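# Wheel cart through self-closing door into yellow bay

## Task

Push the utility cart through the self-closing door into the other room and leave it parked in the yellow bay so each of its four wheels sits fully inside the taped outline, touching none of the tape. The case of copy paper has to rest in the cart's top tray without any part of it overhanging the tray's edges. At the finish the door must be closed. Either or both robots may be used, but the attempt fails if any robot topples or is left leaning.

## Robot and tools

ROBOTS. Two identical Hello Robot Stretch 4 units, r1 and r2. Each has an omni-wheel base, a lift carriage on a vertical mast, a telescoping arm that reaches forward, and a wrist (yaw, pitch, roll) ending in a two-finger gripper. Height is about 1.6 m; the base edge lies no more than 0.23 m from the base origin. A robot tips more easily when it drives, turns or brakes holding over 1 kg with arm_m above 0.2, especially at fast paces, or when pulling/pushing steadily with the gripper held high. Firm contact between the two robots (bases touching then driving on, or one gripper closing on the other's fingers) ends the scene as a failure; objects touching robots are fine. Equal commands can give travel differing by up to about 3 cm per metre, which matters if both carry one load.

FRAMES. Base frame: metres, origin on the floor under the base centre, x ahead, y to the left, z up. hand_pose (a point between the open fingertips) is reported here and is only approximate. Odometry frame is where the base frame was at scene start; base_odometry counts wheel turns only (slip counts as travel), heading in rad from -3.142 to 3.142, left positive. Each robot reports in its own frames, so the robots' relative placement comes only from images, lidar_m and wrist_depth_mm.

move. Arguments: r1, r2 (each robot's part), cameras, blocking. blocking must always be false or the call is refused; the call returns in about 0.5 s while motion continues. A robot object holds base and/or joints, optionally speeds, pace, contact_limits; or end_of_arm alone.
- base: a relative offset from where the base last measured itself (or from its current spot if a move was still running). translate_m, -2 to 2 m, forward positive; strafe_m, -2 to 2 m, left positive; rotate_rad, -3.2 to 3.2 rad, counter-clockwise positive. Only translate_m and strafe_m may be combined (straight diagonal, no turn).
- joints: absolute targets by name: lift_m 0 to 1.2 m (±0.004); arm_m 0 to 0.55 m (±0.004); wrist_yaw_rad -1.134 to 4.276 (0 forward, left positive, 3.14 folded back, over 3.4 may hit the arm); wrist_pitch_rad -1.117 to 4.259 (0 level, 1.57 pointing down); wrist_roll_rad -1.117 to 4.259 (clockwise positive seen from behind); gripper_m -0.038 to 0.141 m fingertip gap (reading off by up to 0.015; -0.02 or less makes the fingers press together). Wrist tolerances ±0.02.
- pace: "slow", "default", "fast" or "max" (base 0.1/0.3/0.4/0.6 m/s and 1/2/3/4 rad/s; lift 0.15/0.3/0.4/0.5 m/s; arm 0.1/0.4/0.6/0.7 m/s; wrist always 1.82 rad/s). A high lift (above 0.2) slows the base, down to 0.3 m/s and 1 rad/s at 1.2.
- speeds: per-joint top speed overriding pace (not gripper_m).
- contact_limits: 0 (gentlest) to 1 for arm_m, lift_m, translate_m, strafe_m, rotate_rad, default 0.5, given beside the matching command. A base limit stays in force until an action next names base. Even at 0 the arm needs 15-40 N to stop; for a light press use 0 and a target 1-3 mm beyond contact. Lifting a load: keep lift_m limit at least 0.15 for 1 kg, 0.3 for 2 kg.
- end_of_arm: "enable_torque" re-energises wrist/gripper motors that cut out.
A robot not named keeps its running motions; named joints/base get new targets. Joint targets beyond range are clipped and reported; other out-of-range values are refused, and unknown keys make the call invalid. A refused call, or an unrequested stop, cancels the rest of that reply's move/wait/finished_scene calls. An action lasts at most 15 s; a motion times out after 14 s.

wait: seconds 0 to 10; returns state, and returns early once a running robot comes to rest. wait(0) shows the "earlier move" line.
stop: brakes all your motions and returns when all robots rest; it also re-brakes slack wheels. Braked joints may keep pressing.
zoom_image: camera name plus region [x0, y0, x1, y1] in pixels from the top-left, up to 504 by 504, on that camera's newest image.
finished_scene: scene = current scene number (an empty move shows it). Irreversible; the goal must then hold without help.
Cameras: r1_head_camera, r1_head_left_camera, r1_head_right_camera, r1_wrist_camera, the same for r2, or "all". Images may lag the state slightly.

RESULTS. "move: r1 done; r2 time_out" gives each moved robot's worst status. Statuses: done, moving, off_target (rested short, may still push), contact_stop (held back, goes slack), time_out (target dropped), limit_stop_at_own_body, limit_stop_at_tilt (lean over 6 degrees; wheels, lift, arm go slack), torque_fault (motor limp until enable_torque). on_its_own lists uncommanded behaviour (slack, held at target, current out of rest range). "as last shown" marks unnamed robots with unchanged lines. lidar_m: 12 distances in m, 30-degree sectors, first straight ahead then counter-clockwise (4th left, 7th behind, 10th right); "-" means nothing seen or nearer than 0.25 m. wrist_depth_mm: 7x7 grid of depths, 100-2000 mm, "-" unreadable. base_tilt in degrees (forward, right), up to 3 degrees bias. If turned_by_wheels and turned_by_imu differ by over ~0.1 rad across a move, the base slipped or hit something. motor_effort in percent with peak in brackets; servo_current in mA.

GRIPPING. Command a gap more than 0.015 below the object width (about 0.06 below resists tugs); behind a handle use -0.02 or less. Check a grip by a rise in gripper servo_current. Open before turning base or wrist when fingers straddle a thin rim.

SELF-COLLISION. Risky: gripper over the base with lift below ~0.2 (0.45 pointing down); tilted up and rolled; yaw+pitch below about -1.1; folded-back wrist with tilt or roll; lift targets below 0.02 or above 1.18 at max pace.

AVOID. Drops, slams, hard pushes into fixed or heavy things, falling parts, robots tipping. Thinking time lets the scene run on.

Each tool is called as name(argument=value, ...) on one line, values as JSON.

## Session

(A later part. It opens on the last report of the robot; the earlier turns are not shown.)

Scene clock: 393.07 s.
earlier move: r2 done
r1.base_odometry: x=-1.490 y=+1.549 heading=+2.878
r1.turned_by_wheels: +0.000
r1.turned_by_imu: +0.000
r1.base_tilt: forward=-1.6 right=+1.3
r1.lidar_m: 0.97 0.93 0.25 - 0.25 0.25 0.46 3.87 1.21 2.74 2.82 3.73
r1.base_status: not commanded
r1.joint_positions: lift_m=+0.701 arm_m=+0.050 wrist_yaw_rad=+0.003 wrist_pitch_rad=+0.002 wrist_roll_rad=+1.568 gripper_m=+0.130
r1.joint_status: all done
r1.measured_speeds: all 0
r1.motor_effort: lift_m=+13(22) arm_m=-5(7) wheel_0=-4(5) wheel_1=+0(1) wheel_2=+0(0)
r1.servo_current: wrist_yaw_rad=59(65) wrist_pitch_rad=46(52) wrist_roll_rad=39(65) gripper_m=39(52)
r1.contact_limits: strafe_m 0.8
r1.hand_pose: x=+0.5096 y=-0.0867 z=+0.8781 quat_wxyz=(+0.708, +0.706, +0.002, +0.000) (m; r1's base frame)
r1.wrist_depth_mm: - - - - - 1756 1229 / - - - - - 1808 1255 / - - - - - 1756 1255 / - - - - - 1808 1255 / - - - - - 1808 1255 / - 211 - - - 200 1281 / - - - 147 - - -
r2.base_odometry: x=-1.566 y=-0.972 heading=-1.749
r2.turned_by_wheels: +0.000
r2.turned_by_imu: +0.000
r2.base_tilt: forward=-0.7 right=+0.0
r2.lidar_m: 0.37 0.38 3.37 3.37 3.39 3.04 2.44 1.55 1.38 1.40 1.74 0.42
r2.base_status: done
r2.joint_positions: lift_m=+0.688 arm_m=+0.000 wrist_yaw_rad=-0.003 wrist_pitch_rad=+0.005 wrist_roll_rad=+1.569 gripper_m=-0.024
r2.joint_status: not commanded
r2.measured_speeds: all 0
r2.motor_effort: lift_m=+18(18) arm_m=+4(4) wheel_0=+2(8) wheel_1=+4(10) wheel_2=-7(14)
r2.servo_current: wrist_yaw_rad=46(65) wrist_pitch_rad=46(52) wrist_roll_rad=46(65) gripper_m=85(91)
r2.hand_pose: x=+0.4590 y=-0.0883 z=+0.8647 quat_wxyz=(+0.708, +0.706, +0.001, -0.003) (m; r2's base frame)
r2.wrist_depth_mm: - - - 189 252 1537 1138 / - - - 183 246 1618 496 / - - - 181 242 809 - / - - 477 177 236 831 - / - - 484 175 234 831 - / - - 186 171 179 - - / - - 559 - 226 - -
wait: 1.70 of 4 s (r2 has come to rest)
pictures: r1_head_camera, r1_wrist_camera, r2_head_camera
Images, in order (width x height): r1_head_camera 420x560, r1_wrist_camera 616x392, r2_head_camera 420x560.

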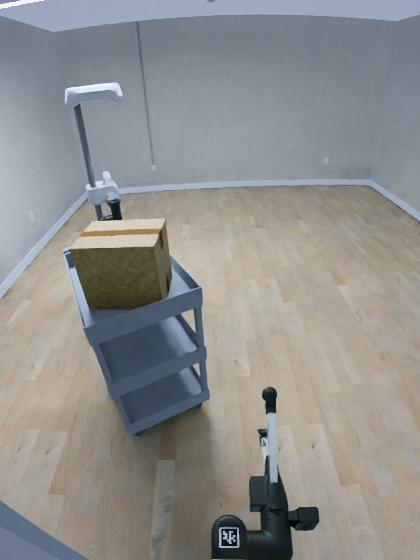

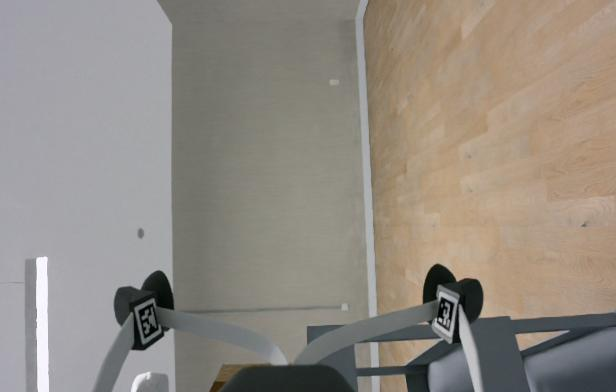

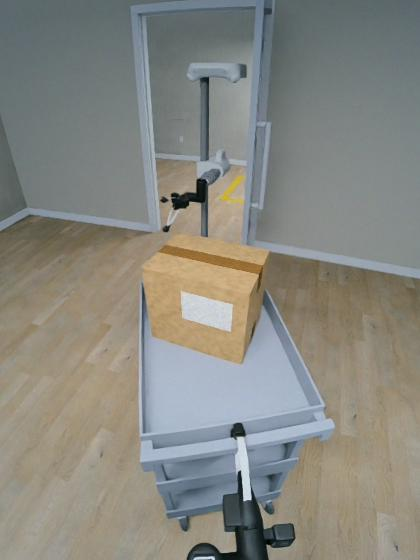

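move(blocking=false, r1={"joints":{"lift_m":0.661,"arm_m":0.2,"wrist_yaw_rad":0.5,"gripper_m":0.135}})

wait(seconds=2.5, cameras=["r1_head_camera","r1_wrist_camera"])

zoom_image(camera="r1_head_camera", region=[40, 200, 340, 500])

Scene clock: 407.30 s.
move: r1 moving
r1.base_odometry: x=-1.490 y=+1.549 heading=+2.878
r1.turned_by_wheels: +0.000
r1.turned_by_imu: +0.000
r1.base_tilt: forward=-1.6 right=+1.3
r1.lidar_m: 0.98 0.92 0.25 - 0.25 0.25 0.47 3.87 1.20 2.69 2.84 3.75
r1.base_status: not commanded
r1.joint_positions: lift_m=+0.669 arm_m=+0.101 wrist_yaw_rad=+0.472 wrist_pitch_rad=+0.002 wrist_roll_rad=+1.568 gripper_m=+0.135
r1.joint_status: lift_m moving; arm_m moving; wrist_yaw_rad moving; gripper_m moving
r1.measured_speeds: translate_m=+0.000 strafe_m=+0.000 rotate_rad=+0.001 lift_m=-0.070 arm_m=+0.195 wrist_yaw_rad=+0.699 wrist_pitch_rad=+0.000 wrist_roll_rad=+0.000
r1.motor_effort: lift_m=+12(13) arm_m=+4(7) wheel_0=-4(4) wheel_1=+0(0) wheel_2=+0(0)
r1.servo_current: wrist_yaw_rad=65(104) wrist_pitch_rad=46(52) wrist_roll_rad=52(59) gripper_m=39(59)
r1.contact_limits: strafe_m 0.8
r1.hand_pose: x=+0.5681 y=+0.0532 z=+0.8463 quat_wxyz=(+0.689, +0.686, +0.166, +0.165) (m; r1's base frame)
r1.wrist_depth_mm: - - - - - 1708 1182 / - - - - - 1708 1205 / - - - - - 1430 - / - - 759 715 - - - / - - 723 723 - - - / - 210 778 778 211 195 - / - - - 142 - - 1255
r2: as last shown
r2.base_tilt: forward=-0.6 right=+0.1
r2.lidar_m: 0.39 0.37 3.37 3.40 3.35 3.05 2.44 1.55 1.37 1.41 1.69 0.42
r2.motor_effort: lift_m=+18(18) arm_m=+4(4) wheel_0=+2(3) wheel_1=+5(5) wheel_2=-7(7)
r2.servo_current: wrist_yaw_rad=39(59) wrist_pitch_rad=39(46) wrist_roll_rad=46(59) gripper_m=85(91)
r2.wrist_depth_mm: - - - 187 251 1537 1138 / - - - 183 246 1618 496 / - - - 181 243 809 - / - - 477 178 238 854 - / - - 484 176 233 820 - / - - 186 172 178 - - / - - 564 - 227 - -
pictures: none

Scene clock: 408.30 s.
earlier move: r1 done
r1.base_odometry: x=-1.490 y=+1.549 heading=+2.878
r1.turned_by_wheels: +0.000
r1.turned_by_imu: +0.000
r1.base_tilt: forward=-1.6 right=+1.2
r1.lidar_m: 0.97 0.92 0.25 - 0.26 0.25 0.46 3.85 1.20 2.69 2.81 3.73
r1.base_status: not commanded
r1.joint_positions: lift_m=+0.662 arm_m=+0.200 wrist_yaw_rad=+0.497 wrist_pitch_rad=+0.002 wrist_roll_rad=+1.568 gripper_m=+0.135
r1.joint_status: all done
r1.measured_speeds: all 0
r1.motor_effort: lift_m=+13(15) arm_m=+5(7) wheel_0=-3(4) wheel_1=+0(0) wheel_2=+0(0)
r1.servo_current: wrist_yaw_rad=52(104) wrist_pitch_rad=33(52) wrist_roll_rad=33(65) gripper_m=46(59)
r1.contact_limits: strafe_m 0.8
r1.hand_pose: x=+0.6660 y=+0.0607 z=+0.8391 quat_wxyz=(+0.687, +0.684, +0.174, +0.174) (m; r1's base frame)
r1.wrist_depth_mm: - - - - - 1618 1160 / - - - - - 1661 1182 / - - - 574 - - - / - - 683 569 - - - / - - 627 564 - - - / - 210 668 569 1182 194 - / - - - 142 - 715 1160
r2.base_odometry: x=-1.566 y=-0.972 heading=-1.749
r2.turned_by_wheels: +0.000
r2.turned_by_imu: +0.000
r2.base_tilt: forward=-0.7 right=+0.1
r2.lidar_m: 0.36 0.38 3.36 3.42 3.33 3.04 2.40 1.55 1.36 1.39 1.71 0.44
r2.base_status: not commanded
r2.joint_positions: lift_m=+0.688 arm_m=+0.000 wrist_yaw_rad=-0.003 wrist_pitch_rad=+0.005 wrist_roll_rad=+1.569 gripper_m=-0.024
r2.joint_status: not commanded
r2.measured_speeds: all 0
r2.motor_effort: lift_m=+17(18) arm_m=+4(4) wheel_0=+2(3) wheel_1=+4(5) wheel_2=-7(8)
r2.servo_current: wrist_yaw_rad=39(65) wrist_pitch_rad=52(52) wrist_roll_rad=39(59) gripper_m=85(91)
r2.hand_pose: x=+0.4590 y=-0.0883 z=+0.8647 quat_wxyz=(+0.708, +0.706, +0.001, -0.003) (m; r2's base frame)
r2.wrist_depth_mm: - - - 188 252 1537 1138 / - - - 184 246 1708 496 / - - - 181 242 809 - / - - 480 178 237 842 - / - - 484 175 234 831 - / - - 186 171 179 - - / - - 559 - 227 - -
wait: 1.00 of 2.5 s (r1 has come to rest)
pictures: r1_head_camera, r1_wrist_camera
Images, in order (width x height): r1_head_camera 420x560, r1_wrist_camera 616x392.

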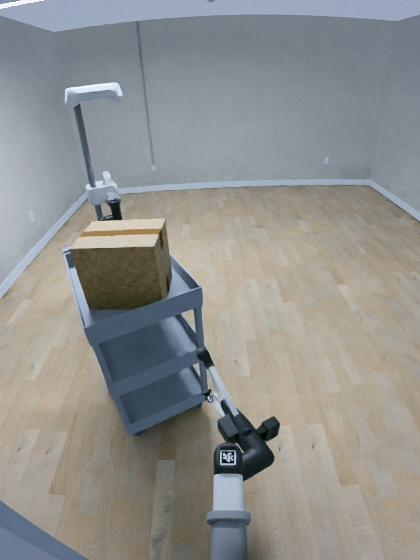

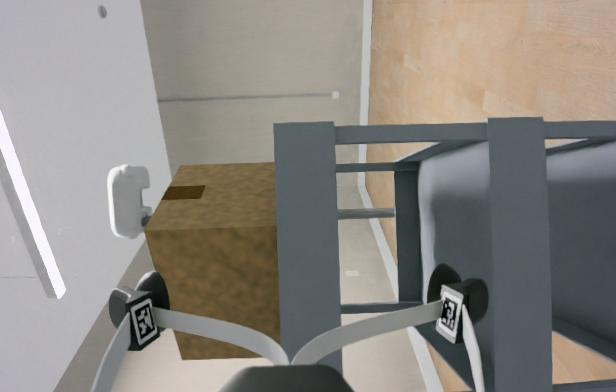

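Scaled by 1.680 from the camera's 420x560 image, which has a finer 600x800 frame.

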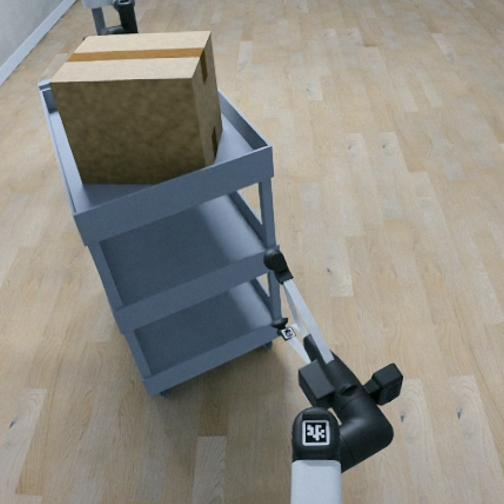

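move(blocking=false, r2={"base":{"translate_m":0.27,"strafe_m":0.05},"pace":"slow","contact_limits":{"translate_m":0.3}})

wait(seconds=5, cameras=["r1_head_camera","r1_wrist_camera","r2_head_camera"])

zoom_image(camera="r1_head_camera", region=[40, 200, 340, 500])

Scene clock: 419.87 s.
move: r2 moving
r1: as last shown
r1.base_tilt: forward=-1.6 right=+1.3
r1.lidar_m: 0.96 0.92 0.25 - 0.25 0.25 0.47 3.87 1.20 2.72 2.82 3.74
r1.motor_effort: lift_m=+13(13) arm_m=+5(5) wheel_0=-4(4) wheel_1=+0(0) wheel_2=+0(0)
r1.servo_current: wrist_yaw_rad=52(59) wrist_pitch_rad=39(46) wrist_roll_rad=65(65) gripper_m=39(46)
r1.contact_limits: strafe_m 0.8
r1.wrist_depth_mm: - - - - - 1661 1182 / - - - - - 1708 1182 / - - - 554 - - - / - - 668 554 - - - / - - 597 559 - - - / - 210 640 554 209 195 - / - - - 142 - 715 -
r2.base_odometry: x=-1.566 y=-0.985 heading=-1.749
r2.turned_by_wheels: +0.000
r2.turned_by_imu: +0.000
r2.base_tilt: forward=-0.7 right=+0.1
r2.lidar_m: 0.38 0.38 3.36 3.38 3.39 3.05 2.40 1.55 1.39 1.38 1.71 0.44
r2.base_status: translate_m moving; strafe_m moving
r2.joint_positions: lift_m=+0.688 arm_m=+0.000 wrist_yaw_rad=-0.003 wrist_pitch_rad=+0.005 wrist_roll_rad=+1.569 gripper_m=-0.024
r2.joint_status: not commanded
r2.measured_speeds: translate_m=+0.049 strafe_m=+0.010 rotate_rad=-0.002 lift_m=+0.000 arm_m=+0.000 wrist_yaw_rad=+0.000 wrist_pitch_rad=+0.000 wrist_roll_rad=+0.000
r2.motor_effort: lift_m=+18(18) arm_m=+4(4) wheel_0=+2(8) wheel_1=+7(9) wheel_2=-11(13)
r2.servo_current: wrist_yaw_rad=59(59) wrist_pitch_rad=46(52) wrist_roll_rad=46(59) gripper_m=85(91)
r2.contact_limits: translate_m 0.3
r2.hand_pose: x=+0.4590 y=-0.0883 z=+0.8647 quat_wxyz=(+0.708, +0.706, +0.001, -0.003) (m; r2's base frame)
r2.wrist_depth_mm: - - - 187 251 1576 1138 / - - - 182 246 1661 496 / - - - 180 242 809 - / - - 477 236 237 842 - / - - 480 174 234 820 - / - - 186 171 178 - - / - - 564 - 227 - -
pictures: none

Scene clock: 423.37 s.
earlier move: r2 done
r1.base_odometry: x=-1.490 y=+1.549 heading=+2.878
r1.turned_by_wheels: +0.000
r1.turned_by_imu: +0.000
r1.base_tilt: forward=-1.6 right=+1.3
r1.lidar_m: 0.69 0.68 0.25 - 0.25 0.25 0.44 3.86 1.21 2.69 2.83 3.73
r1.base_status: not commanded
r1.joint_positions: lift_m=+0.662 arm_m=+0.200 wrist_yaw_rad=+0.497 wrist_pitch_rad=+0.002 wrist_roll_rad=+1.568 gripper_m=+0.135
r1.joint_status: not commanded
r1.measured_speeds: all 0
r1.motor_effort: lift_m=+13(13) arm_m=+5(5) wheel_0=-4(5) wheel_1=+0(0) wheel_2=+0(0)
r1.servo_current: wrist_yaw_rad=46(72) wrist_pitch_rad=46(52) wrist_roll_rad=39(72) gripper_m=46(52)
r1.contact_limits: strafe_m 0.8
r1.hand_pose: x=+0.6660 y=+0.0607 z=+0.8391 quat_wxyz=(+0.687, +0.684, +0.174, +0.174) (m; r1's base frame)
r1.wrist_depth_mm: - - - - - 1661 1160 / - - - 286 294 296 297 / - - - 287 - 891 - / - 415 413 289 904 904 - / 353 340 342 290 - - - / 351 210 334 294 210 195 - / - 382 397 142 - 741 -
r2.base_odometry: x=-1.565 y=-1.246 heading=-1.749
r2.turned_by_wheels: +0.000
r2.turned_by_imu: +0.001
r2.base_tilt: forward=-0.6 right=+0.1
r2.lidar_m: 0.38 0.40 3.22 3.26 3.64 3.27 2.68 1.70 1.52 1.55 1.93 0.45
r2.base_status: done
r2.joint_positions: lift_m=+0.688 arm_m=+0.000 wrist_yaw_rad=-0.002 wrist_pitch_rad=+0.005 wrist_roll_rad=+1.569 gripper_m=-0.024
r2.joint_status: not commanded
r2.measured_speeds: all 0
r2.motor_effort: lift_m=+18(18) arm_m=+4(4) wheel_0=+4(11) wheel_1=+5(9) wheel_2=-6(13)
r2.servo_current: wrist_yaw_rad=52(65) wrist_pitch_rad=39(52) wrist_roll_rad=52(59) gripper_m=85(91)
r2.contact_limits: translate_m 0.3
r2.hand_pose: x=+0.4591 y=-0.0880 z=+0.8647 quat_wxyz=(+0.708, +0.706, +0.001, -0.003) (m; r2's base frame)
r2.wrist_depth_mm: - - - 174 236 1661 1160 / - - - 174 235 1661 - / - - 580 173 233 820 - / - 488 466 233 232 831 - / - - 496 172 233 831 - / - - 186 171 178 - - / - - 597 - 231 - -
wait: 3.50 of 5 s (r2 has come to rest)
pictures: r1_head_camera, r1_wrist_camera, r2_head_camera
Images, in order (width x height): r1_head_camera 420x560, r1_wrist_camera 616x392, r2_head_camera 420x560.

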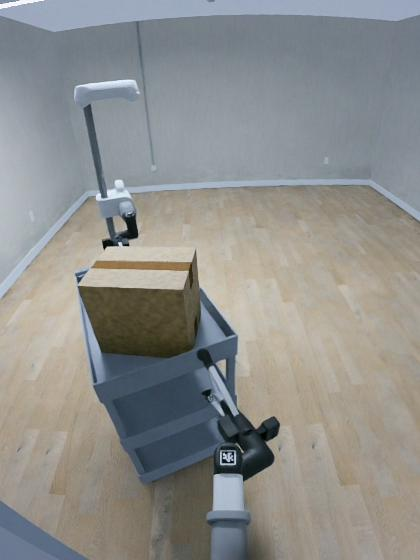

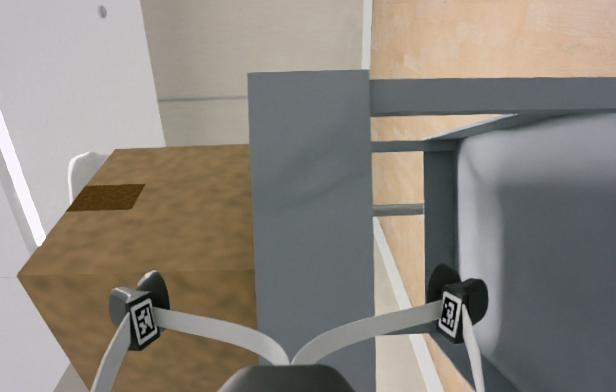

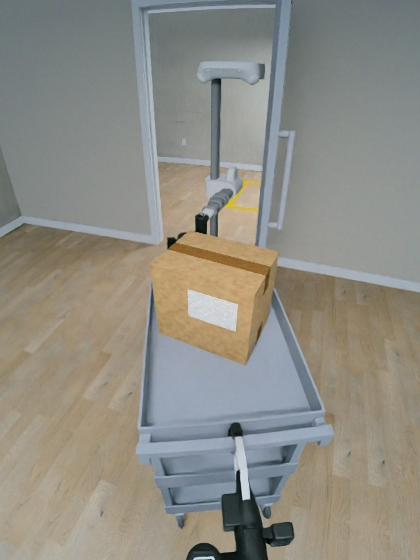

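Scaled by 1.680 from the camera's 420x560 image, which has a finer 600x800 frame.

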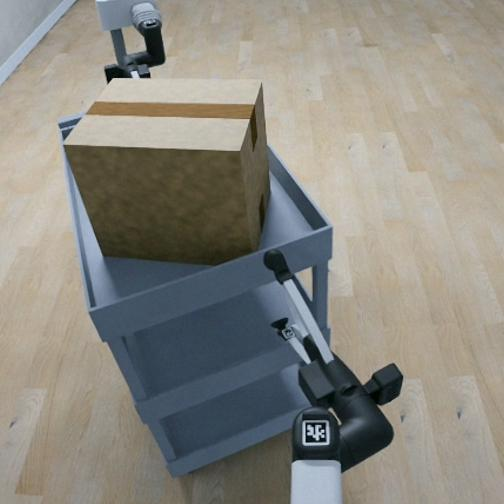

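move(blocking=false, r1={"joints":{"arm_m":0.285},"pace":"slow","contact_limits":{"arm_m":0.1}})

wait(seconds=2)

move(blocking=false, r1={"joints":{"gripper_m":0.03}})

wait(seconds=3, cameras=["r1_head_camera","r1_wrist_camera"])

zoom_image(camera="r1_head_camera", region=[40, 200, 340, 500])

Scene clock: 429.43 s.
move: r1 moving
r1.base_odometry: x=-1.490 y=+1.549 heading=+2.878
r1.turned_by_wheels: +0.000
r1.turned_by_imu: +0.000
r1.base_tilt: forward=-1.6 right=+1.3
r1.lidar_m: 0.70 0.66 0.25 - 0.25 0.25 0.48 3.87 1.23 2.70 2.83 3.74
r1.base_status: not commanded
r1.joint_positions: lift_m=+0.662 arm_m=+0.213 wrist_yaw_rad=+0.497 wrist_pitch_rad=+0.002 wrist_roll_rad=+1.568 gripper_m=+0.135
r1.joint_status: arm_m moving
r1.measured_speeds: translate_m=+0.000 strafe_m=+0.000 rotate_rad=+0.000 lift_m=+0.000 arm_m=+0.049 wrist_yaw_rad=+0.000 wrist_pitch_rad=+0.000 wrist_roll_rad=+0.000
r1.motor_effort: lift_m=+12(13) arm_m=+4(7) wheel_0=-4(4) wheel_1=+0(0) wheel_2=+0(0)
r1.servo_current: wrist_yaw_rad=46(65) wrist_pitch_rad=46(46) wrist_roll_rad=46(59) gripper_m=46(46)
r1.contact_limits: arm_m 0.1; strafe_m 0.8
r1.hand_pose: x=+0.6786 y=+0.0607 z=+0.8391 quat_wxyz=(+0.687, +0.684, +0.174, +0.174) (m; r1's base frame)
r1.wrist_depth_mm: - - - - - 1618 1182 / - - - 277 285 286 287 / - - - 279 289 301 - / - 413 413 279 891 891 - / 355 340 340 282 - - - / 324 210 315 285 211 193 - / - 364 377 142 - 759 -
r2: as last shown
r2.turned_by_imu: +0.000
r2.base_tilt: forward=-0.7 right=+0.0
r2.lidar_m: 0.38 0.39 3.22 3.26 3.62 3.29 2.72 1.70 1.51 1.54 1.90 0.43
r2.motor_effort: lift_m=+18(18) arm_m=+4(4) wheel_0=+4(5) wheel_1=+5(5) wheel_2=-6(7)
r2.servo_current: wrist_yaw_rad=46(59) wrist_pitch_rad=39(46) wrist_roll_rad=39(52) gripper_m=85(91)
r2.contact_limits: translate_m 0.3
r2.wrist_depth_mm: - - - 175 236 1661 1160 / - - - 174 234 1618 - / - - 591 174 233 820 - / - 480 462 232 234 854 - / - - 496 171 233 820 - / - - 186 171 179 - - / - - 597 - 231 - -
pictures: none

Scene clock: 431.07 s.
earlier move: r1 done
r1.base_odometry: x=-1.490 y=+1.549 heading=+2.878
r1.turned_by_wheels: +0.000
r1.turned_by_imu: +0.000
r1.base_tilt: forward=-1.6 right=+1.3
r1.lidar_m: 0.68 0.66 0.25 - 0.25 0.25 0.46 3.87 1.21 2.72 2.84 3.74
r1.base_status: not commanded
r1.joint_positions: lift_m=+0.662 arm_m=+0.285 wrist_yaw_rad=+0.497 wrist_pitch_rad=+0.002 wrist_roll_rad=+1.568 gripper_m=+0.135
r1.joint_status: all done
r1.measured_speeds: all 0
r1.motor_effort: lift_m=+13(13) arm_m=+5(9) wheel_0=-4(4) wheel_1=+0(0) wheel_2=+0(0)
r1.servo_current: wrist_yaw_rad=46(72) wrist_pitch_rad=46(46) wrist_roll_rad=52(65) gripper_m=39(46)
r1.contact_limits: arm_m 0.1; strafe_m 0.8
r1.hand_pose: x=+0.7509 y=+0.0607 z=+0.8391 quat_wxyz=(+0.687, +0.684, +0.174, +0.174) (m; r1's base frame)
r1.wrist_depth_mm: - - - - - 1661 1160 / - - - - - 1661 1182 / - - - 212 213 221 221 / - 404 389 213 214 820 - / 332 330 320 216 216 820 - / 281 210 279 216 211 193 - / 255 251 254 150 219 - -
r2.base_odometry: x=-1.565 y=-1.246 heading=-1.749
r2.turned_by_wheels: +0.000
r2.turned_by_imu: +0.000
r2.base_tilt: forward=-0.7 right=+0.1
r2.lidar_m: 0.38 0.40 3.20 3.24 3.65 3.25 2.67 1.66 1.52 1.56 1.89 0.44
r2.base_status: not commanded
r2.joint_positions: lift_m=+0.688 arm_m=+0.000 wrist_yaw_rad=-0.002 wrist_pitch_rad=+0.005 wrist_roll_rad=+1.569 gripper_m=-0.024
r2.joint_status: not commanded
r2.measured_speeds: all 0
r2.motor_effort: lift_m=+18(18) arm_m=+4(4) wheel_0=+5(5) wheel_1=+4(5) wheel_2=-6(7)
r2.servo_current: wrist_yaw_rad=52(65) wrist_pitch_rad=46(52) wrist_roll_rad=33(59) gripper_m=85(91)
r2.contact_limits: translate_m 0.3
r2.hand_pose: x=+0.4591 y=-0.0880 z=+0.8647 quat_wxyz=(+0.708, +0.706, +0.001, -0.003) (m; r2's base frame)
r2.wrist_depth_mm: - - - 175 235 1618 1138 / - - - 174 234 1618 - / - - 585 173 234 798 - / - 484 462 232 233 831 - / - - 500 172 232 842 - / - - 186 171 178 - - / - - 603 - 231 - -
wait: 1.63 of 2 s (r1 has come to rest)
pictures: none

Scene clock: 431.57 s.
move: r1 moving
r1.base_odometry: x=-1.490 y=+1.549 heading=+2.878
r1.turned_by_wheels: +0.000
r1.turned_by_imu: +0.000
r1.base_tilt: forward=-1.6 right=+1.3
r1.lidar_m: 0.69 0.67 0.25 - 0.25 0.25 0.46 3.86 1.21 2.71 2.84 3.74
r1.base_status: not commanded
r1.joint_positions: lift_m=+0.662 arm_m=+0.285 wrist_yaw_rad=+0.497 wrist_pitch_rad=+0.002 wrist_roll_rad=+1.568 gripper_m=+0.123
r1.joint_status: gripper_m moving
r1.measured_speeds: all 0
r1.motor_effort: lift_m=+13(13) arm_m=+5(5) wheel_0=-3(4) wheel_1=+0(0) wheel_2=+0(0)
r1.servo_current: wrist_yaw_rad=59(65) wrist_pitch_rad=39(52) wrist_roll_rad=65(65) gripper_m=78(78)
r1.contact_limits: arm_m 0.1; strafe_m 0.8
r1.hand_pose: x=+0.7509 y=+0.0607 z=+0.8391 quat_wxyz=(+0.687, +0.684, +0.174, +0.174) (m; r1's base frame)
r1.wrist_depth_mm: - - - - - 1661 1160 / - - - - - 1708 1205 / - - - 212 214 220 220 / - 407 387 214 214 820 - / 334 330 320 215 216 831 - / 281 215 281 216 210 186 - / 256 251 252 148 219 - -
r2: as last shown
r2.lidar_m: 0.39 0.38 3.22 3.22 3.63 3.27 2.63 1.68 1.52 1.54 1.89 0.43
r2.servo_current: wrist_yaw_rad=39(52) wrist_pitch_rad=46(46) wrist_roll_rad=59(59) gripper_m=85(91)
r2.contact_limits: translate_m 0.3
r2.wrist_depth_mm: - - - 174 236 1618 1118 / - - - 174 234 1618 - / - - 585 173 234 820 - / - 484 462 232 233 842 - / - - 496 172 232 831 - / - - 186 171 178 - - / - - 603 - 231 - -
pictures: none

Scene clock: 433.03 s.
earlier move: r1 done
r1.base_odometry: x=-1.490 y=+1.549 heading=+2.878
r1.turned_by_wheels: +0.000
r1.turned_by_imu: +0.000
r1.base_tilt: forward=-1.5 right=+1.3
r1.lidar_m: 0.69 0.65 0.25 - 0.25 0.25 0.46 3.88 1.21 2.69 2.83 3.75
r1.base_status: not commanded
r1.joint_positions: lift_m=+0.661 arm_m=+0.285 wrist_yaw_rad=+0.497 wrist_pitch_rad=+0.008 wrist_roll_rad=+1.568 gripper_m=+0.031
r1.joint_status: all done
r1.measured_speeds: all 0
r1.motor_effort: lift_m=+15(16) arm_m=+4(5) wheel_0=-4(5) wheel_1=+0(0) wheel_2=+0(0)
r1.servo_current: wrist_yaw_rad=65(65) wrist_pitch_rad=52(65) wrist_roll_rad=33(65) gripper_m=98(195)
r1.contact_limits: arm_m 0.1; strafe_m 0.8
r1.hand_pose: x=+0.7510 y=+0.0607 z=+0.8371 quat_wxyz=(+0.687, +0.684, +0.177, +0.171) (m; r1's base frame)
r1.wrist_depth_mm: - - - - - 1618 1138 / - - - - - 1618 1160 / - - 212 213 219 222 224 / - 402 370 214 216 820 - / 330 332 307 216 216 831 - / 278 281 207 217 204 164 - / 251 161 250 217 176 147 -
r2.base_odometry: x=-1.565 y=-1.246 heading=-1.749
r2.turned_by_wheels: +0.000
r2.turned_by_imu: +0.000
r2.base_tilt: forward=-0.7 right=+0.1
r2.lidar_m: 0.37 0.39 3.22 3.27 3.64 3.26 2.64 1.68 1.52 1.55 1.91 0.44
r2.base_status: not commanded
r2.joint_positions: lift_m=+0.688 arm_m=+0.000 wrist_yaw_rad=-0.002 wrist_pitch_rad=+0.005 wrist_roll_rad=+1.569 gripper_m=-0.024
r2.joint_status: not commanded
r2.measured_speeds: all 0
r2.motor_effort: lift_m=+18(18) arm_m=+4(4) wheel_0=+5(5) wheel_1=+4(5) wheel_2=-6(7)
r2.servo_current: wrist_yaw_rad=52(59) wrist_pitch_rad=46(52) wrist_roll_rad=46(59) gripper_m=91(91)
r2.contact_limits: translate_m 0.3
r2.hand_pose: x=+0.4591 y=-0.0880 z=+0.8647 quat_wxyz=(+0.708, +0.706, +0.001, -0.003) (m; r2's base frame)
r2.wrist_depth_mm: - - - 174 235 1661 1118 / - - - 174 235 1618 - / - - 591 173 234 820 - / - 484 462 232 234 842 - / - - 496 172 233 842 - / - - 186 171 178 - - / - - 597 - 231 - -
wait: 1.47 of 3 s (r1 has come to rest)
pictures: r1_head_camera, r1_wrist_camera
Images, in order (width x height): r1_head_camera 420x560, r1_wrist_camera 616x392.

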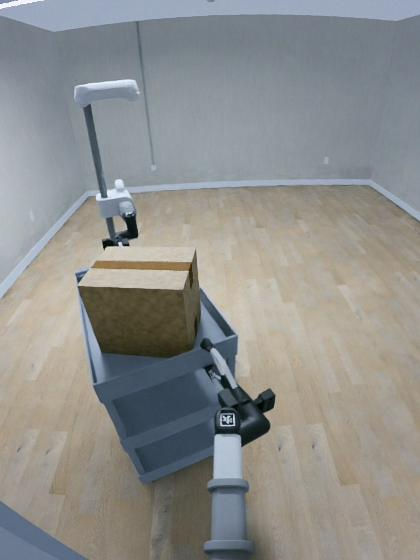

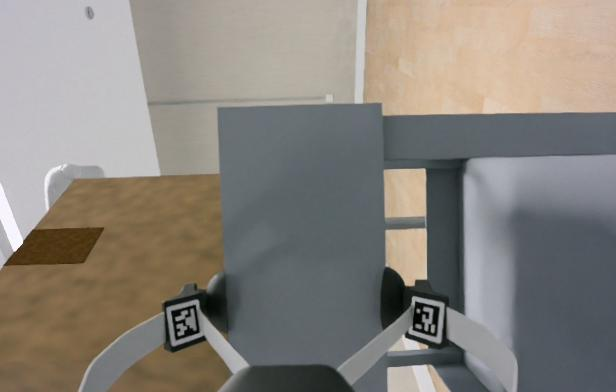

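Scaled by 1.680 from the camera's 420x560 image, which has a finer 600x800 frame.

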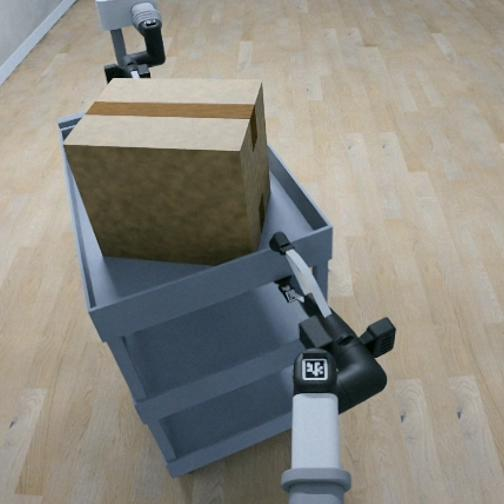

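move(blocking=false, r1={"base":{"rotate_rad":-0.2},"joints":{"arm_m":0.34},"pace":"slow"}, r2={"base":{"strafe_m":0.25,"translate_m":0.06},"pace":"slow"})

wait(seconds=1.5)

wait(seconds=4, cameras=["r1_head_camera","r1_head_left_camera","r2_head_camera"])

Scene clock: 472.83 s.
move: r1 moving; r2 moving
r1.base_odometry: x=-1.490 y=+1.550 heading=+2.756
r1.turned_by_wheels: -0.122
r1.turned_by_imu: -0.123
r1.base_tilt: forward=-1.6 right=+1.3
r1.lidar_m: 0.70 0.66 0.25 0.25 - 0.25 0.35 3.81 1.21 1.96 2.76 3.38
r1.base_status: rotate_rad moving
r1.joint_positions: lift_m=+0.661 arm_m=+0.298 wrist_yaw_rad=+0.503 wrist_pitch_rad=+0.004 wrist_roll_rad=+1.568 gripper_m=+0.030
r1.joint_status: arm_m moving
r1.measured_speeds: translate_m=+0.000 strafe_m=+0.000 rotate_rad=-0.408 lift_m=+0.000 arm_m=+0.048 wrist_yaw_rad=-0.009 wrist_pitch_rad=-0.002 wrist_roll_rad=+0.000
r1.motor_effort: lift_m=+15(16) arm_m=+6(10) wheel_0=+2(13) wheel_1=+11(17) wheel_2=+4(8)
r1.servo_current: wrist_yaw_rad=52(65) wrist_pitch_rad=52(59) wrist_roll_rad=59(59) gripper_m=39(98)
r1.hand_pose: x=+0.7632 y=+0.0624 z=+0.8383 quat_wxyz=(+0.686, +0.684, +0.177, +0.175) (m; r1's base frame)
r1.wrist_depth_mm: - - - - - 1661 1160 / - - - - - 1756 1160 / - - - - - 1708 1182 / - - - - - 1499 1078 / - - 484 258 267 268 - / 1708 384 196 252 188 - - / 329 310 307 140 248 - -
r2.base_odometry: x=-1.553 y=-1.252 heading=-1.750
r2.turned_by_wheels: -0.001
r2.turned_by_imu: -0.001
r2.base_tilt: forward=-0.7 right=+0.1
r2.lidar_m: 0.37 0.40 3.21 3.25 3.63 3.27 2.68 1.71 1.53 1.54 1.93 0.44
r2.base_status: translate_m moving; strafe_m moving
r2.joint_positions: lift_m=+0.688 arm_m=+0.000 wrist_yaw_rad=-0.004 wrist_pitch_rad=+0.005 wrist_roll_rad=+1.569 gripper_m=-0.024
r2.joint_status: not commanded
r2.measured_speeds: translate_m=+0.013 strafe_m=+0.050 rotate_rad=+0.001 lift_m=+0.000 arm_m=+0.000 wrist_yaw_rad=-0.001 wrist_pitch_rad=+0.000 wrist_roll_rad=+0.000
r2.motor_effort: lift_m=+18(18) arm_m=+4(4) wheel_0=-9(12) wheel_1=+10(10) wheel_2=-11(11)
r2.servo_current: wrist_yaw_rad=33(52) wrist_pitch_rad=39(52) wrist_roll_rad=46(59) gripper_m=91(91)
r2.hand_pose: x=+0.4589 y=-0.0885 z=+0.8647 quat_wxyz=(+0.708, +0.706, +0.001, -0.003) (m; r2's base frame)
r2.wrist_depth_mm: - - - 187 252 1618 1160 / - - - 183 246 1618 492 / - - - 180 241 778 - / - 1366 473 178 237 854 - / - - 484 175 233 842 - / - - 186 171 180 - - / - - 559 - 227 - -
pictures: none

Scene clock: 474.10 s.
earlier move: r1 done; r2 moving
r1.base_odometry: x=-1.490 y=+1.550 heading=+2.678
r1.turned_by_wheels: -0.078
r1.turned_by_imu: -0.078
r1.base_tilt: forward=-1.6 right=+1.3
r1.lidar_m: 0.70 0.66 0.25 0.25 - 0.25 0.34 3.76 1.21 1.69 2.72 3.22
r1.base_status: done
r1.joint_positions: lift_m=+0.661 arm_m=+0.340 wrist_yaw_rad=+0.497 wrist_pitch_rad=+0.004 wrist_roll_rad=+1.568 gripper_m=+0.030
r1.joint_status: all done
r1.measured_speeds: all 0
r1.motor_effort: lift_m=+16(16) arm_m=+5(10) wheel_0=-5(13) wheel_1=+5(17) wheel_2=+0(8)
r1.servo_current: wrist_yaw_rad=39(65) wrist_pitch_rad=46(59) wrist_roll_rad=46(72) gripper_m=39(98)
r1.hand_pose: x=+0.8060 y=+0.0607 z=+0.8383 quat_wxyz=(+0.687, +0.684, +0.175, +0.173) (m; r1's base frame)
r1.wrist_depth_mm: - - - - - 1661 1138 / - - - - - 1708 1182 / - - - - - 1661 1205 / - - - - - 1708 1182 / - - - - - 1281 1160 / - - 207 279 188 759 - / 1576 347 193 160 193 200 200
r2.base_odometry: x=-1.447 y=-1.298 heading=-1.750
r2.turned_by_wheels: +0.000
r2.turned_by_imu: +0.000
r2.base_tilt: forward=-0.6 right=+0.1
r2.lidar_m: 0.39 0.38 3.10 3.13 3.63 3.26 2.89 1.82 1.63 1.65 2.09 0.44
r2.base_status: translate_m moving; strafe_m moving
r2.joint_positions: lift_m=+0.688 arm_m=+0.000 wrist_yaw_rad=-0.003 wrist_pitch_rad=+0.005 wrist_roll_rad=+1.569 gripper_m=-0.024
r2.joint_status: not commanded
r2.measured_speeds: translate_m=+0.023 strafe_m=+0.097 rotate_rad=-0.006 lift_m=+0.000 arm_m=+0.000 wrist_yaw_rad=+0.000 wrist_pitch_rad=+0.000 wrist_roll_rad=+0.000
r2.motor_effort: lift_m=+18(18) arm_m=+4(4) wheel_0=-10(12) wheel_1=+6(10) wheel_2=-7(12)
r2.servo_current: wrist_yaw_rad=59(59) wrist_pitch_rad=46(52) wrist_roll_rad=39(59) gripper_m=85(91)
r2.hand_pose: x=+0.4590 y=-0.0884 z=+0.8647 quat_wxyz=(+0.708, +0.706, +0.001, -0.003) (m; r2's base frame)
r2.wrist_depth_mm: - - - 165 225 1661 1138 / - - - 167 227 798 - / - 1366 512 168 228 831 - / - 477 466 229 229 831 - / - - 517 170 231 842 - / - - 186 171 179 - - / - - - - 235 1576 -
wait: 1.27 of 1.5 s (r1 has come to rest)
pictures: none

Scene clock: 476.13 s.
earlier move: r2 done
r1.base_odometry: x=-1.490 y=+1.550 heading=+2.678
r1.turned_by_wheels: +0.000
r1.turned_by_imu: +0.000
r1.base_tilt: forward=-1.6 right=+1.3
r1.lidar_m: 0.66 0.64 0.26 0.25 - 0.25 0.34 3.77 1.19 1.68 2.73 3.20
r1.base_status: done
r1.joint_positions: lift_m=+0.661 arm_m=+0.340 wrist_yaw_rad=+0.497 wrist_pitch_rad=+0.004 wrist_roll_rad=+1.568 gripper_m=+0.030
r1.joint_status: all done
r1.measured_speeds: all 0
r1.motor_effort: lift_m=+15(16) arm_m=+5(10) wheel_0=-5(13) wheel_1=+5(17) wheel_2=+0(8)
r1.servo_current: wrist_yaw_rad=46(72) wrist_pitch_rad=46(59) wrist_roll_rad=39(72) gripper_m=46(98)
r1.hand_pose: x=+0.8060 y=+0.0607 z=+0.8383 quat_wxyz=(+0.687, +0.684, +0.175, +0.173) (m; r1's base frame)
r1.wrist_depth_mm: - - - - - 1661 1160 / - - - - - 1661 1205 / - - - - - 1618 1205 / - - - - - 1576 1138 / - - - 392 - 759 - / 1160 353 196 250 188 768 - / 317 301 207 140 170 - -
r2.base_odometry: x=-1.329 y=-1.350 heading=-1.750
r2.turned_by_wheels: +0.000
r2.turned_by_imu: +0.000
r2.base_tilt: forward=-0.7 right=+0.1
r2.lidar_m: 0.39 0.46 2.97 2.99 3.58 3.26 3.15 1.97 1.78 1.78 2.21 0.39
r2.base_status: done
r2.joint_positions: lift_m=+0.688 arm_m=+0.000 wrist_yaw_rad=-0.003 wrist_pitch_rad=+0.005 wrist_roll_rad=+1.569 gripper_m=-0.024
r2.joint_status: not commanded
r2.measured_speeds: all 0
r2.motor_effort: lift_m=+18(18) arm_m=+4(4) wheel_0=-8(12) wheel_1=+4(10) wheel_2=-7(12)
r2.servo_current: wrist_yaw_rad=52(59) wrist_pitch_rad=46(52) wrist_roll_rad=39(65) gripper_m=78(91)
r2.hand_pose: x=+0.4590 y=-0.0884 z=+0.8647 quat_wxyz=(+0.708, +0.706, +0.001, -0.003) (m; r2's base frame)
r2.wrist_depth_mm: - - - 138 194 - - / - 480 477 143 201 - - / - 445 436 149 210 - - / - - 508 158 218 820 - / - - 603 164 227 - - / - - 185 171 180 569 - / - - - - - 1708 459
wait: 2.03 of 4 s (r2 has come to rest)
pictures: r1_head_camera, r1_head_left_camera, r2_head_camera
Images, in order (width x height): r1_head_camera 420x560, r1_head_left_camera 420x672, r2_head_camera 420x560.

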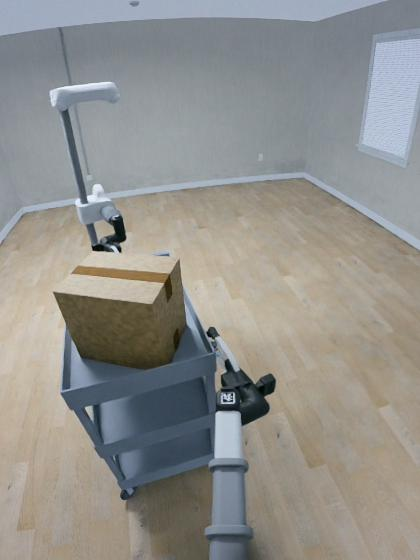

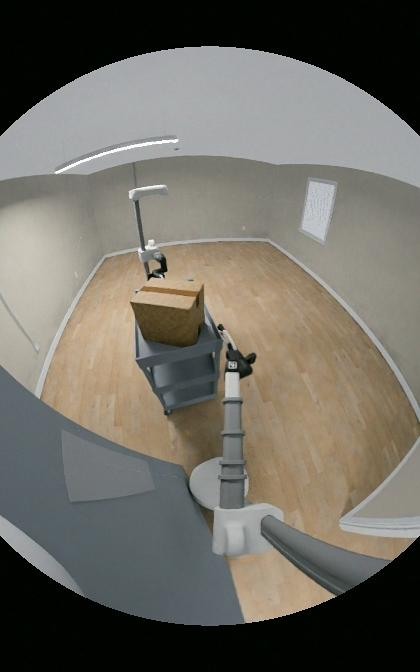

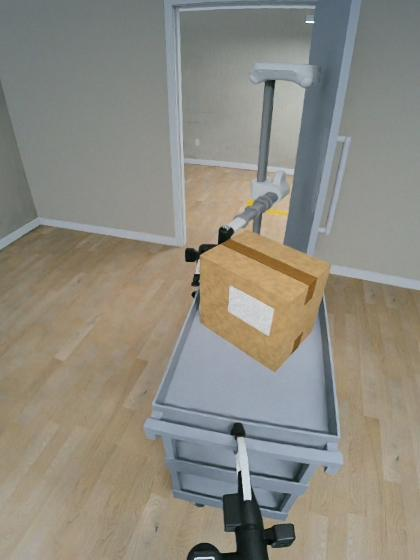

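move(blocking=false, r1={"joints":{"lift_m":1.1,"arm_m":0.05}})

wait(seconds=3)

move(blocking=false, r1={"base":{"rotate_rad":0.2},"joints":{"wrist_yaw_rad":0},"pace":"slow"}, r2={"base":{"strafe_m":0.93,"translate_m":-0.73},"pace":"slow"})

wait(seconds=2.5)

wait(seconds=10, cameras=["r1_head_camera","r2_head_camera"])

Scene clock: 491.83 s.
move: r1 moving
r1.base_odometry: x=-1.490 y=+1.550 heading=+2.678
r1.turned_by_wheels: +0.000
r1.turned_by_imu: +0.000
r1.base_tilt: forward=-1.6 right=+1.3
r1.lidar_m: 0.67 0.65 0.25 0.25 - 0.25 0.34 3.75 1.21 1.70 2.74 3.20
r1.base_status: not commanded
r1.joint_positions: lift_m=+0.698 arm_m=+0.290 wrist_yaw_rad=+0.496 wrist_pitch_rad=+0.004 wrist_roll_rad=+1.568 gripper_m=+0.030
r1.joint_status: lift_m moving; arm_m moving
r1.measured_speeds: translate_m=+0.000 strafe_m=+0.000 rotate_rad=+0.000 lift_m=+0.146 arm_m=-0.195 wrist_yaw_rad=-0.005 wrist_pitch_rad=+0.000 wrist_roll_rad=+0.000
r1.motor_effort: lift_m=+25(29) arm_m=-4(9) wheel_0=-6(6) wheel_1=+4(5) wheel_2=+0(0)
r1.servo_current: wrist_yaw_rad=59(59) wrist_pitch_rad=46(46) wrist_roll_rad=52(59) gripper_m=46(46)
r1.hand_pose: x=+0.7556 y=+0.0605 z=+0.8754 quat_wxyz=(+0.687, +0.684, +0.175, +0.173) (m; r1's base frame)
r1.wrist_depth_mm: - - - - - 1708 1229 / - - - - - 1808 1205 / - - - - - 1756 1229 / - - - - - 1661 1229 / - - - 413 462 798 - / - 366 196 239 189 788 - / 1618 314 315 177 174 181 193
r2: as last shown
r2.turned_by_imu: +0.001
r2.lidar_m: 0.41 0.47 2.96 2.99 3.60 3.23 3.18 1.98 1.78 1.79 2.23 0.40
r2.motor_effort: lift_m=+18(18) arm_m=+4(4) wheel_0=-7(8) wheel_1=+4(4) wheel_2=-6(7)
r2.servo_current: wrist_yaw_rad=46(52) wrist_pitch_rad=52(52) wrist_roll_rad=52(52) gripper_m=78(91)
r2.wrist_depth_mm: - - 1229 134 190 - - / - 462 462 141 199 750 - / - 449 439 147 208 - - / - - 508 156 217 - - / - - 615 163 227 - - / - - 186 170 179 1464 517 / - - - - - 1661 473
pictures: none

Scene clock: 494.07 s.
earlier move: r1 done
r1.base_odometry: x=-1.490 y=+1.550 heading=+2.678
r1.turned_by_wheels: +0.000
r1.turned_by_imu: +0.000
r1.base_tilt: forward=-1.6 right=+1.2
r1.lidar_m: 0.66 0.66 0.26 0.25 - 0.25 0.34 3.77 1.19 1.69 2.72 3.21
r1.base_status: not commanded
r1.joint_positions: lift_m=+1.100 arm_m=+0.050 wrist_yaw_rad=+0.498 wrist_pitch_rad=+0.004 wrist_roll_rad=+1.568 gripper_m=+0.030
r1.joint_status: all done
r1.measured_speeds: all 0
r1.motor_effort: lift_m=+25(29) arm_m=-5(9) wheel_0=-6(7) wheel_1=+4(5) wheel_2=+3(3)
r1.servo_current: wrist_yaw_rad=39(72) wrist_pitch_rad=52(52) wrist_roll_rad=52(59) gripper_m=46(52)
r1.hand_pose: x=+0.5162 y=+0.0609 z=+1.2766 quat_wxyz=(+0.687, +0.684, +0.175, +0.173) (m; r1's base frame)
r1.wrist_depth_mm: - - - - - - 1756 / - - - - - - 1756 / - - - - - - 1708 / - - - - - 580 580 / - - - - 1499 500 496 / - - 207 - 190 469 469 / - - - - 647 544 569
r2.base_odometry: x=-1.329 y=-1.350 heading=-1.750
r2.turned_by_wheels: +0.000
r2.turned_by_imu: +0.000
r2.base_tilt: forward=-0.7 right=+0.1
r2.lidar_m: 0.41 0.47 2.96 2.99 3.58 3.25 3.15 1.99 1.78 1.79 2.22 0.40
r2.base_status: not commanded
r2.joint_positions: lift_m=+0.688 arm_m=+0.000 wrist_yaw_rad=-0.003 wrist_pitch_rad=+0.005 wrist_roll_rad=+1.569 gripper_m=-0.024
r2.joint_status: not commanded
r2.measured_speeds: all 0
r2.motor_effort: lift_m=+18(18) arm_m=+4(4) wheel_0=-6(8) wheel_1=+4(5) wheel_2=-5(7)
r2.servo_current: wrist_yaw_rad=39(65) wrist_pitch_rad=46(52) wrist_roll_rad=52(59) gripper_m=85(98)
r2.hand_pose: x=+0.4590 y=-0.0883 z=+0.8647 quat_wxyz=(+0.708, +0.706, +0.001, -0.003) (m; r2's base frame)
r2.wrist_depth_mm: - - 535 132 186 - - / - 455 439 137 195 - - / - 459 442 143 206 - - / - - 521 150 217 - - / - - 634 161 226 - - / - - 186 169 179 1464 504 / - - - - - 1661 462
wait: 2.23 of 3 s (r1 has come to rest)
pictures: none

Scene clock: 494.57 s.
move: r1 moving; r2 moving
r1.base_odometry: x=-1.490 y=+1.550 heading=+2.801
r1.turned_by_wheels: +0.122
r1.turned_by_imu: +0.123
r1.base_tilt: forward=-1.6 right=+1.3
r1.lidar_m: 0.65 0.68 0.25 0.25 - 0.25 0.37 3.80 1.23 2.18 2.76 3.49
r1.base_status: rotate_rad moving
r1.joint_positions: lift_m=+1.100 arm_m=+0.050 wrist_yaw_rad=+0.133 wrist_pitch_rad=+0.004 wrist_roll_rad=+1.568 gripper_m=+0.030
r1.joint_status: wrist_yaw_rad moving
r1.measured_speeds: translate_m=+0.000 strafe_m=+0.000 rotate_rad=+0.413 lift_m=+0.000 arm_m=+0.000 wrist_yaw_rad=-1.076 wrist_pitch_rad=+0.000 wrist_roll_rad=+0.000
r1.motor_effort: lift_m=+25(25) arm_m=-5(5) wheel_0=-10(11) wheel_1=-2(4) wheel_2=-3(4)
r1.servo_current: wrist_yaw_rad=52(98) wrist_pitch_rad=46(52) wrist_roll_rad=52(65) gripper_m=46(52)
r1.hand_pose: x=+0.5185 y=-0.0484 z=+1.2766 quat_wxyz=(+0.707, +0.704, +0.048, +0.046) (m; r1's base frame)
r1.wrist_depth_mm: - - - - - - 1808 / - - - - - - 1756 / - - - - - - 1808 / - - - - - - 1808 / - - - - - 615 609 / - - 198 - 190 521 508 / - 1708 - 161 647 455 466
r2.base_odometry: x=-1.318 y=-1.344 heading=-1.750
r2.turned_by_wheels: +0.000
r2.turned_by_imu: +0.000
r2.base_tilt: forward=-0.7 right=+0.1
r2.lidar_m: 0.41 0.50 2.94 3.00 3.58 3.25 3.14 1.97 1.78 1.81 2.23 0.39
r2.base_status: translate_m moving; strafe_m moving
r2.joint_positions: lift_m=+0.688 arm_m=+0.000 wrist_yaw_rad=-0.003 wrist_pitch_rad=+0.005 wrist_roll_rad=+1.569 gripper_m=-0.024
r2.joint_status: not commanded
r2.measured_speeds: translate_m=-0.030 strafe_m=+0.039 rotate_rad=+0.000 lift_m=+0.000 arm_m=+0.000 wrist_yaw_rad=+0.000 wrist_pitch_rad=+0.000 wrist_roll_rad=+0.000
r2.motor_effort: lift_m=+18(18) arm_m=+4(4) wheel_0=-9(12) wheel_1=+3(7) wheel_2=+9(9)
r2.servo_current: wrist_yaw_rad=46(59) wrist_pitch_rad=46(52) wrist_roll_rad=59(59) gripper_m=85(91)
r2.hand_pose: x=+0.4590 y=-0.0883 z=+0.8647 quat_wxyz=(+0.708, +0.706, +0.001, -0.003) (m; r2's base frame)
r2.wrist_depth_mm: - - 535 131 185 - - / - 439 439 137 195 - - / - 459 445 143 206 - - / - - 530 152 216 - - / - - 640 160 226 - - / - - 186 170 179 1464 504 / - - - - - 1661 462
pictures: none

Scene clock: 495.27 s.
earlier move: r1 done; r2 moving
r1.base_odometry: x=-1.490 y=+1.550 heading=+2.877
r1.turned_by_wheels: +0.077
r1.turned_by_imu: +0.077
r1.base_tilt: forward=-1.6 right=+1.3
r1.lidar_m: 0.71 0.71 0.25 - 0.25 0.25 0.47 3.88 1.22 2.70 2.79 3.71
r1.base_status: done
r1.joint_positions: lift_m=+1.100 arm_m=+0.050 wrist_yaw_rad=+0.003 wrist_pitch_rad=+0.004 wrist_roll_rad=+1.568 gripper_m=+0.030
r1.joint_status: all done
r1.measured_speeds: all 0
r1.motor_effort: lift_m=+25(25) arm_m=-5(5) wheel_0=-8(11) wheel_1=-1(4) wheel_2=-1(4)
r1.servo_current: wrist_yaw_rad=52(98) wrist_pitch_rad=33(52) wrist_roll_rad=46(65) gripper_m=39(52)
r1.hand_pose: x=+0.5096 y=-0.0866 z=+1.2766 quat_wxyz=(+0.708, +0.706, +0.002, +0.000) (m; r1's base frame)
r1.wrist_depth_mm: - - - - - - 1756 / - - - - - - 1863 / - - - - - - 1756 / - - - - - - 1863 / - - - - - 668 634 / - - 196 - 190 574 569 / - 1661 - 160 654 500 496
r2.base_odometry: x=-1.267 y=-1.317 heading=-1.749
r2.turned_by_wheels: +0.001
r2.turned_by_imu: +0.001
r2.base_tilt: forward=-0.7 right=+0.0
r2.lidar_m: 0.44 0.49 2.93 2.96 3.51 3.20 3.23 2.01 1.82 1.83 2.23 0.38
r2.base_status: translate_m moving; strafe_m moving
r2.joint_positions: lift_m=+0.688 arm_m=+0.000 wrist_yaw_rad=+0.000 wrist_pitch_rad=+0.005 wrist_roll_rad=+1.569 gripper_m=-0.024
r2.joint_status: not commanded
r2.measured_speeds: translate_m=-0.061 strafe_m=+0.079 rotate_rad=+0.001 lift_m=+0.000 arm_m=+0.000 wrist_yaw_rad=+0.014 wrist_pitch_rad=+0.000 wrist_roll_rad=+0.000
r2.motor_effort: lift_m=+18(18) arm_m=+4(4) wheel_0=-7(12) wheel_1=+4(7) wheel_2=+10(11)
r2.servo_current: wrist_yaw_rad=52(59) wrist_pitch_rad=46(52) wrist_roll_rad=33(59) gripper_m=85(91)
r2.hand_pose: x=+0.4592 y=-0.0876 z=+0.8647 quat_wxyz=(+0.708, +0.706, +0.002, -0.002) (m; r2's base frame)
r2.wrist_depth_mm: - 469 469 122 178 - - / - 410 413 128 186 - - / - 473 455 135 198 - - / - - 554 145 211 - - / - - - 156 224 - - / - - 186 169 178 1499 500 / - - - - 258 1708 1182
wait: 0.70 of 2.5 s (r1 has come to rest)
pictures: none

Scene clock: 505.27 s.
earlier move: r2 moving
r1.base_odometry: x=-1.490 y=+1.550 heading=+2.877
r1.turned_by_wheels: +0.000
r1.turned_by_imu: -0.001
r1.base_tilt: forward=-1.6 right=+1.3
r1.lidar_m: 1.59 2.95 0.25 - 0.26 0.25 0.45 3.87 1.21 2.69 2.83 3.72
r1.base_status: done
r1.joint_positions: lift_m=+1.100 arm_m=+0.050 wrist_yaw_rad=+0.003 wrist_pitch_rad=+0.004 wrist_roll_rad=+1.568 gripper_m=+0.030
r1.joint_status: all done
r1.measured_speeds: all 0
r1.motor_effort: lift_m=+25(25) arm_m=-5(5) wheel_0=-8(11) wheel_1=-1(4) wheel_2=-1(4)
r1.servo_current: wrist_yaw_rad=52(98) wrist_pitch_rad=46(59) wrist_roll_rad=59(72) gripper_m=46(59)
r1.hand_pose: x=+0.5096 y=-0.0866 z=+1.2766 quat_wxyz=(+0.708, +0.706, +0.002, +0.000) (m; r1's base frame)
r1.wrist_depth_mm: - - - - - - 1808 / - - - - - - 1808 / - - - - - - 1756 / - - - - 1537 1983 - / - - - - 1430 - 1499 / - - 207 - 187 - 1756 / - 1661 - 160 - - 1921
r2.base_odometry: x=-0.383 y=-0.849 heading=-1.751
r2.turned_by_wheels: -0.002
r2.turned_by_imu: -0.006
r2.base_tilt: forward=-0.7 right=+0.1
r2.lidar_m: 0.48 2.69 2.38 2.39 2.59 2.33 2.37 2.59 2.31 2.32 0.33 0.31
r2.base_status: translate_m moving; strafe_m moving
r2.joint_positions: lift_m=+0.688 arm_m=+0.000 wrist_yaw_rad=-0.016 wrist_pitch_rad=+0.006 wrist_roll_rad=+1.569 gripper_m=-0.024
r2.joint_status: not commanded
r2.measured_speeds: translate_m=-0.060 strafe_m=+0.079 rotate_rad=-0.002 lift_m=+0.000 arm_m=+0.000 wrist_yaw_rad=+0.000 wrist_pitch_rad=+0.000 wrist_roll_rad=+0.000
r2.motor_effort: lift_m=+18(18) arm_m=+4(4) wheel_0=-14(17) wheel_1=+1(7) wheel_2=-1(11)
r2.servo_current: wrist_yaw_rad=98(98) wrist_pitch_rad=46(52) wrist_roll_rad=46(59) gripper_m=85(91)
r2.hand_pose: x=+0.4578 y=-0.0921 z=+0.8646 quat_wxyz=(+0.708, +0.706, -0.004, -0.008) (m; r2's base frame)
r2.wrist_depth_mm: - - - - - - - / - - - - - - - / - - - - - - - / - - - - - - 466 / - - - - - 1499 449 / - - - - 168 389 1118 / - - - - - 1618 1182
wait: 10.00 s; no rest
pictures: r1_head_camera, r2_head_camera
Images, in order (width x height): r1_head_camera 420x560, r2_head_camera 420x560.

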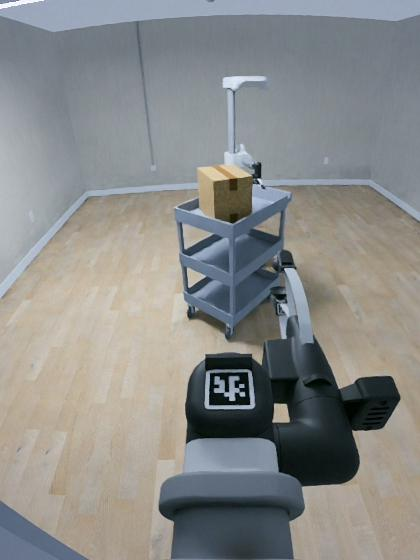

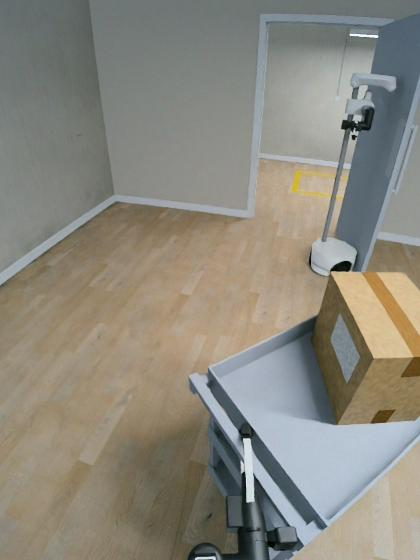

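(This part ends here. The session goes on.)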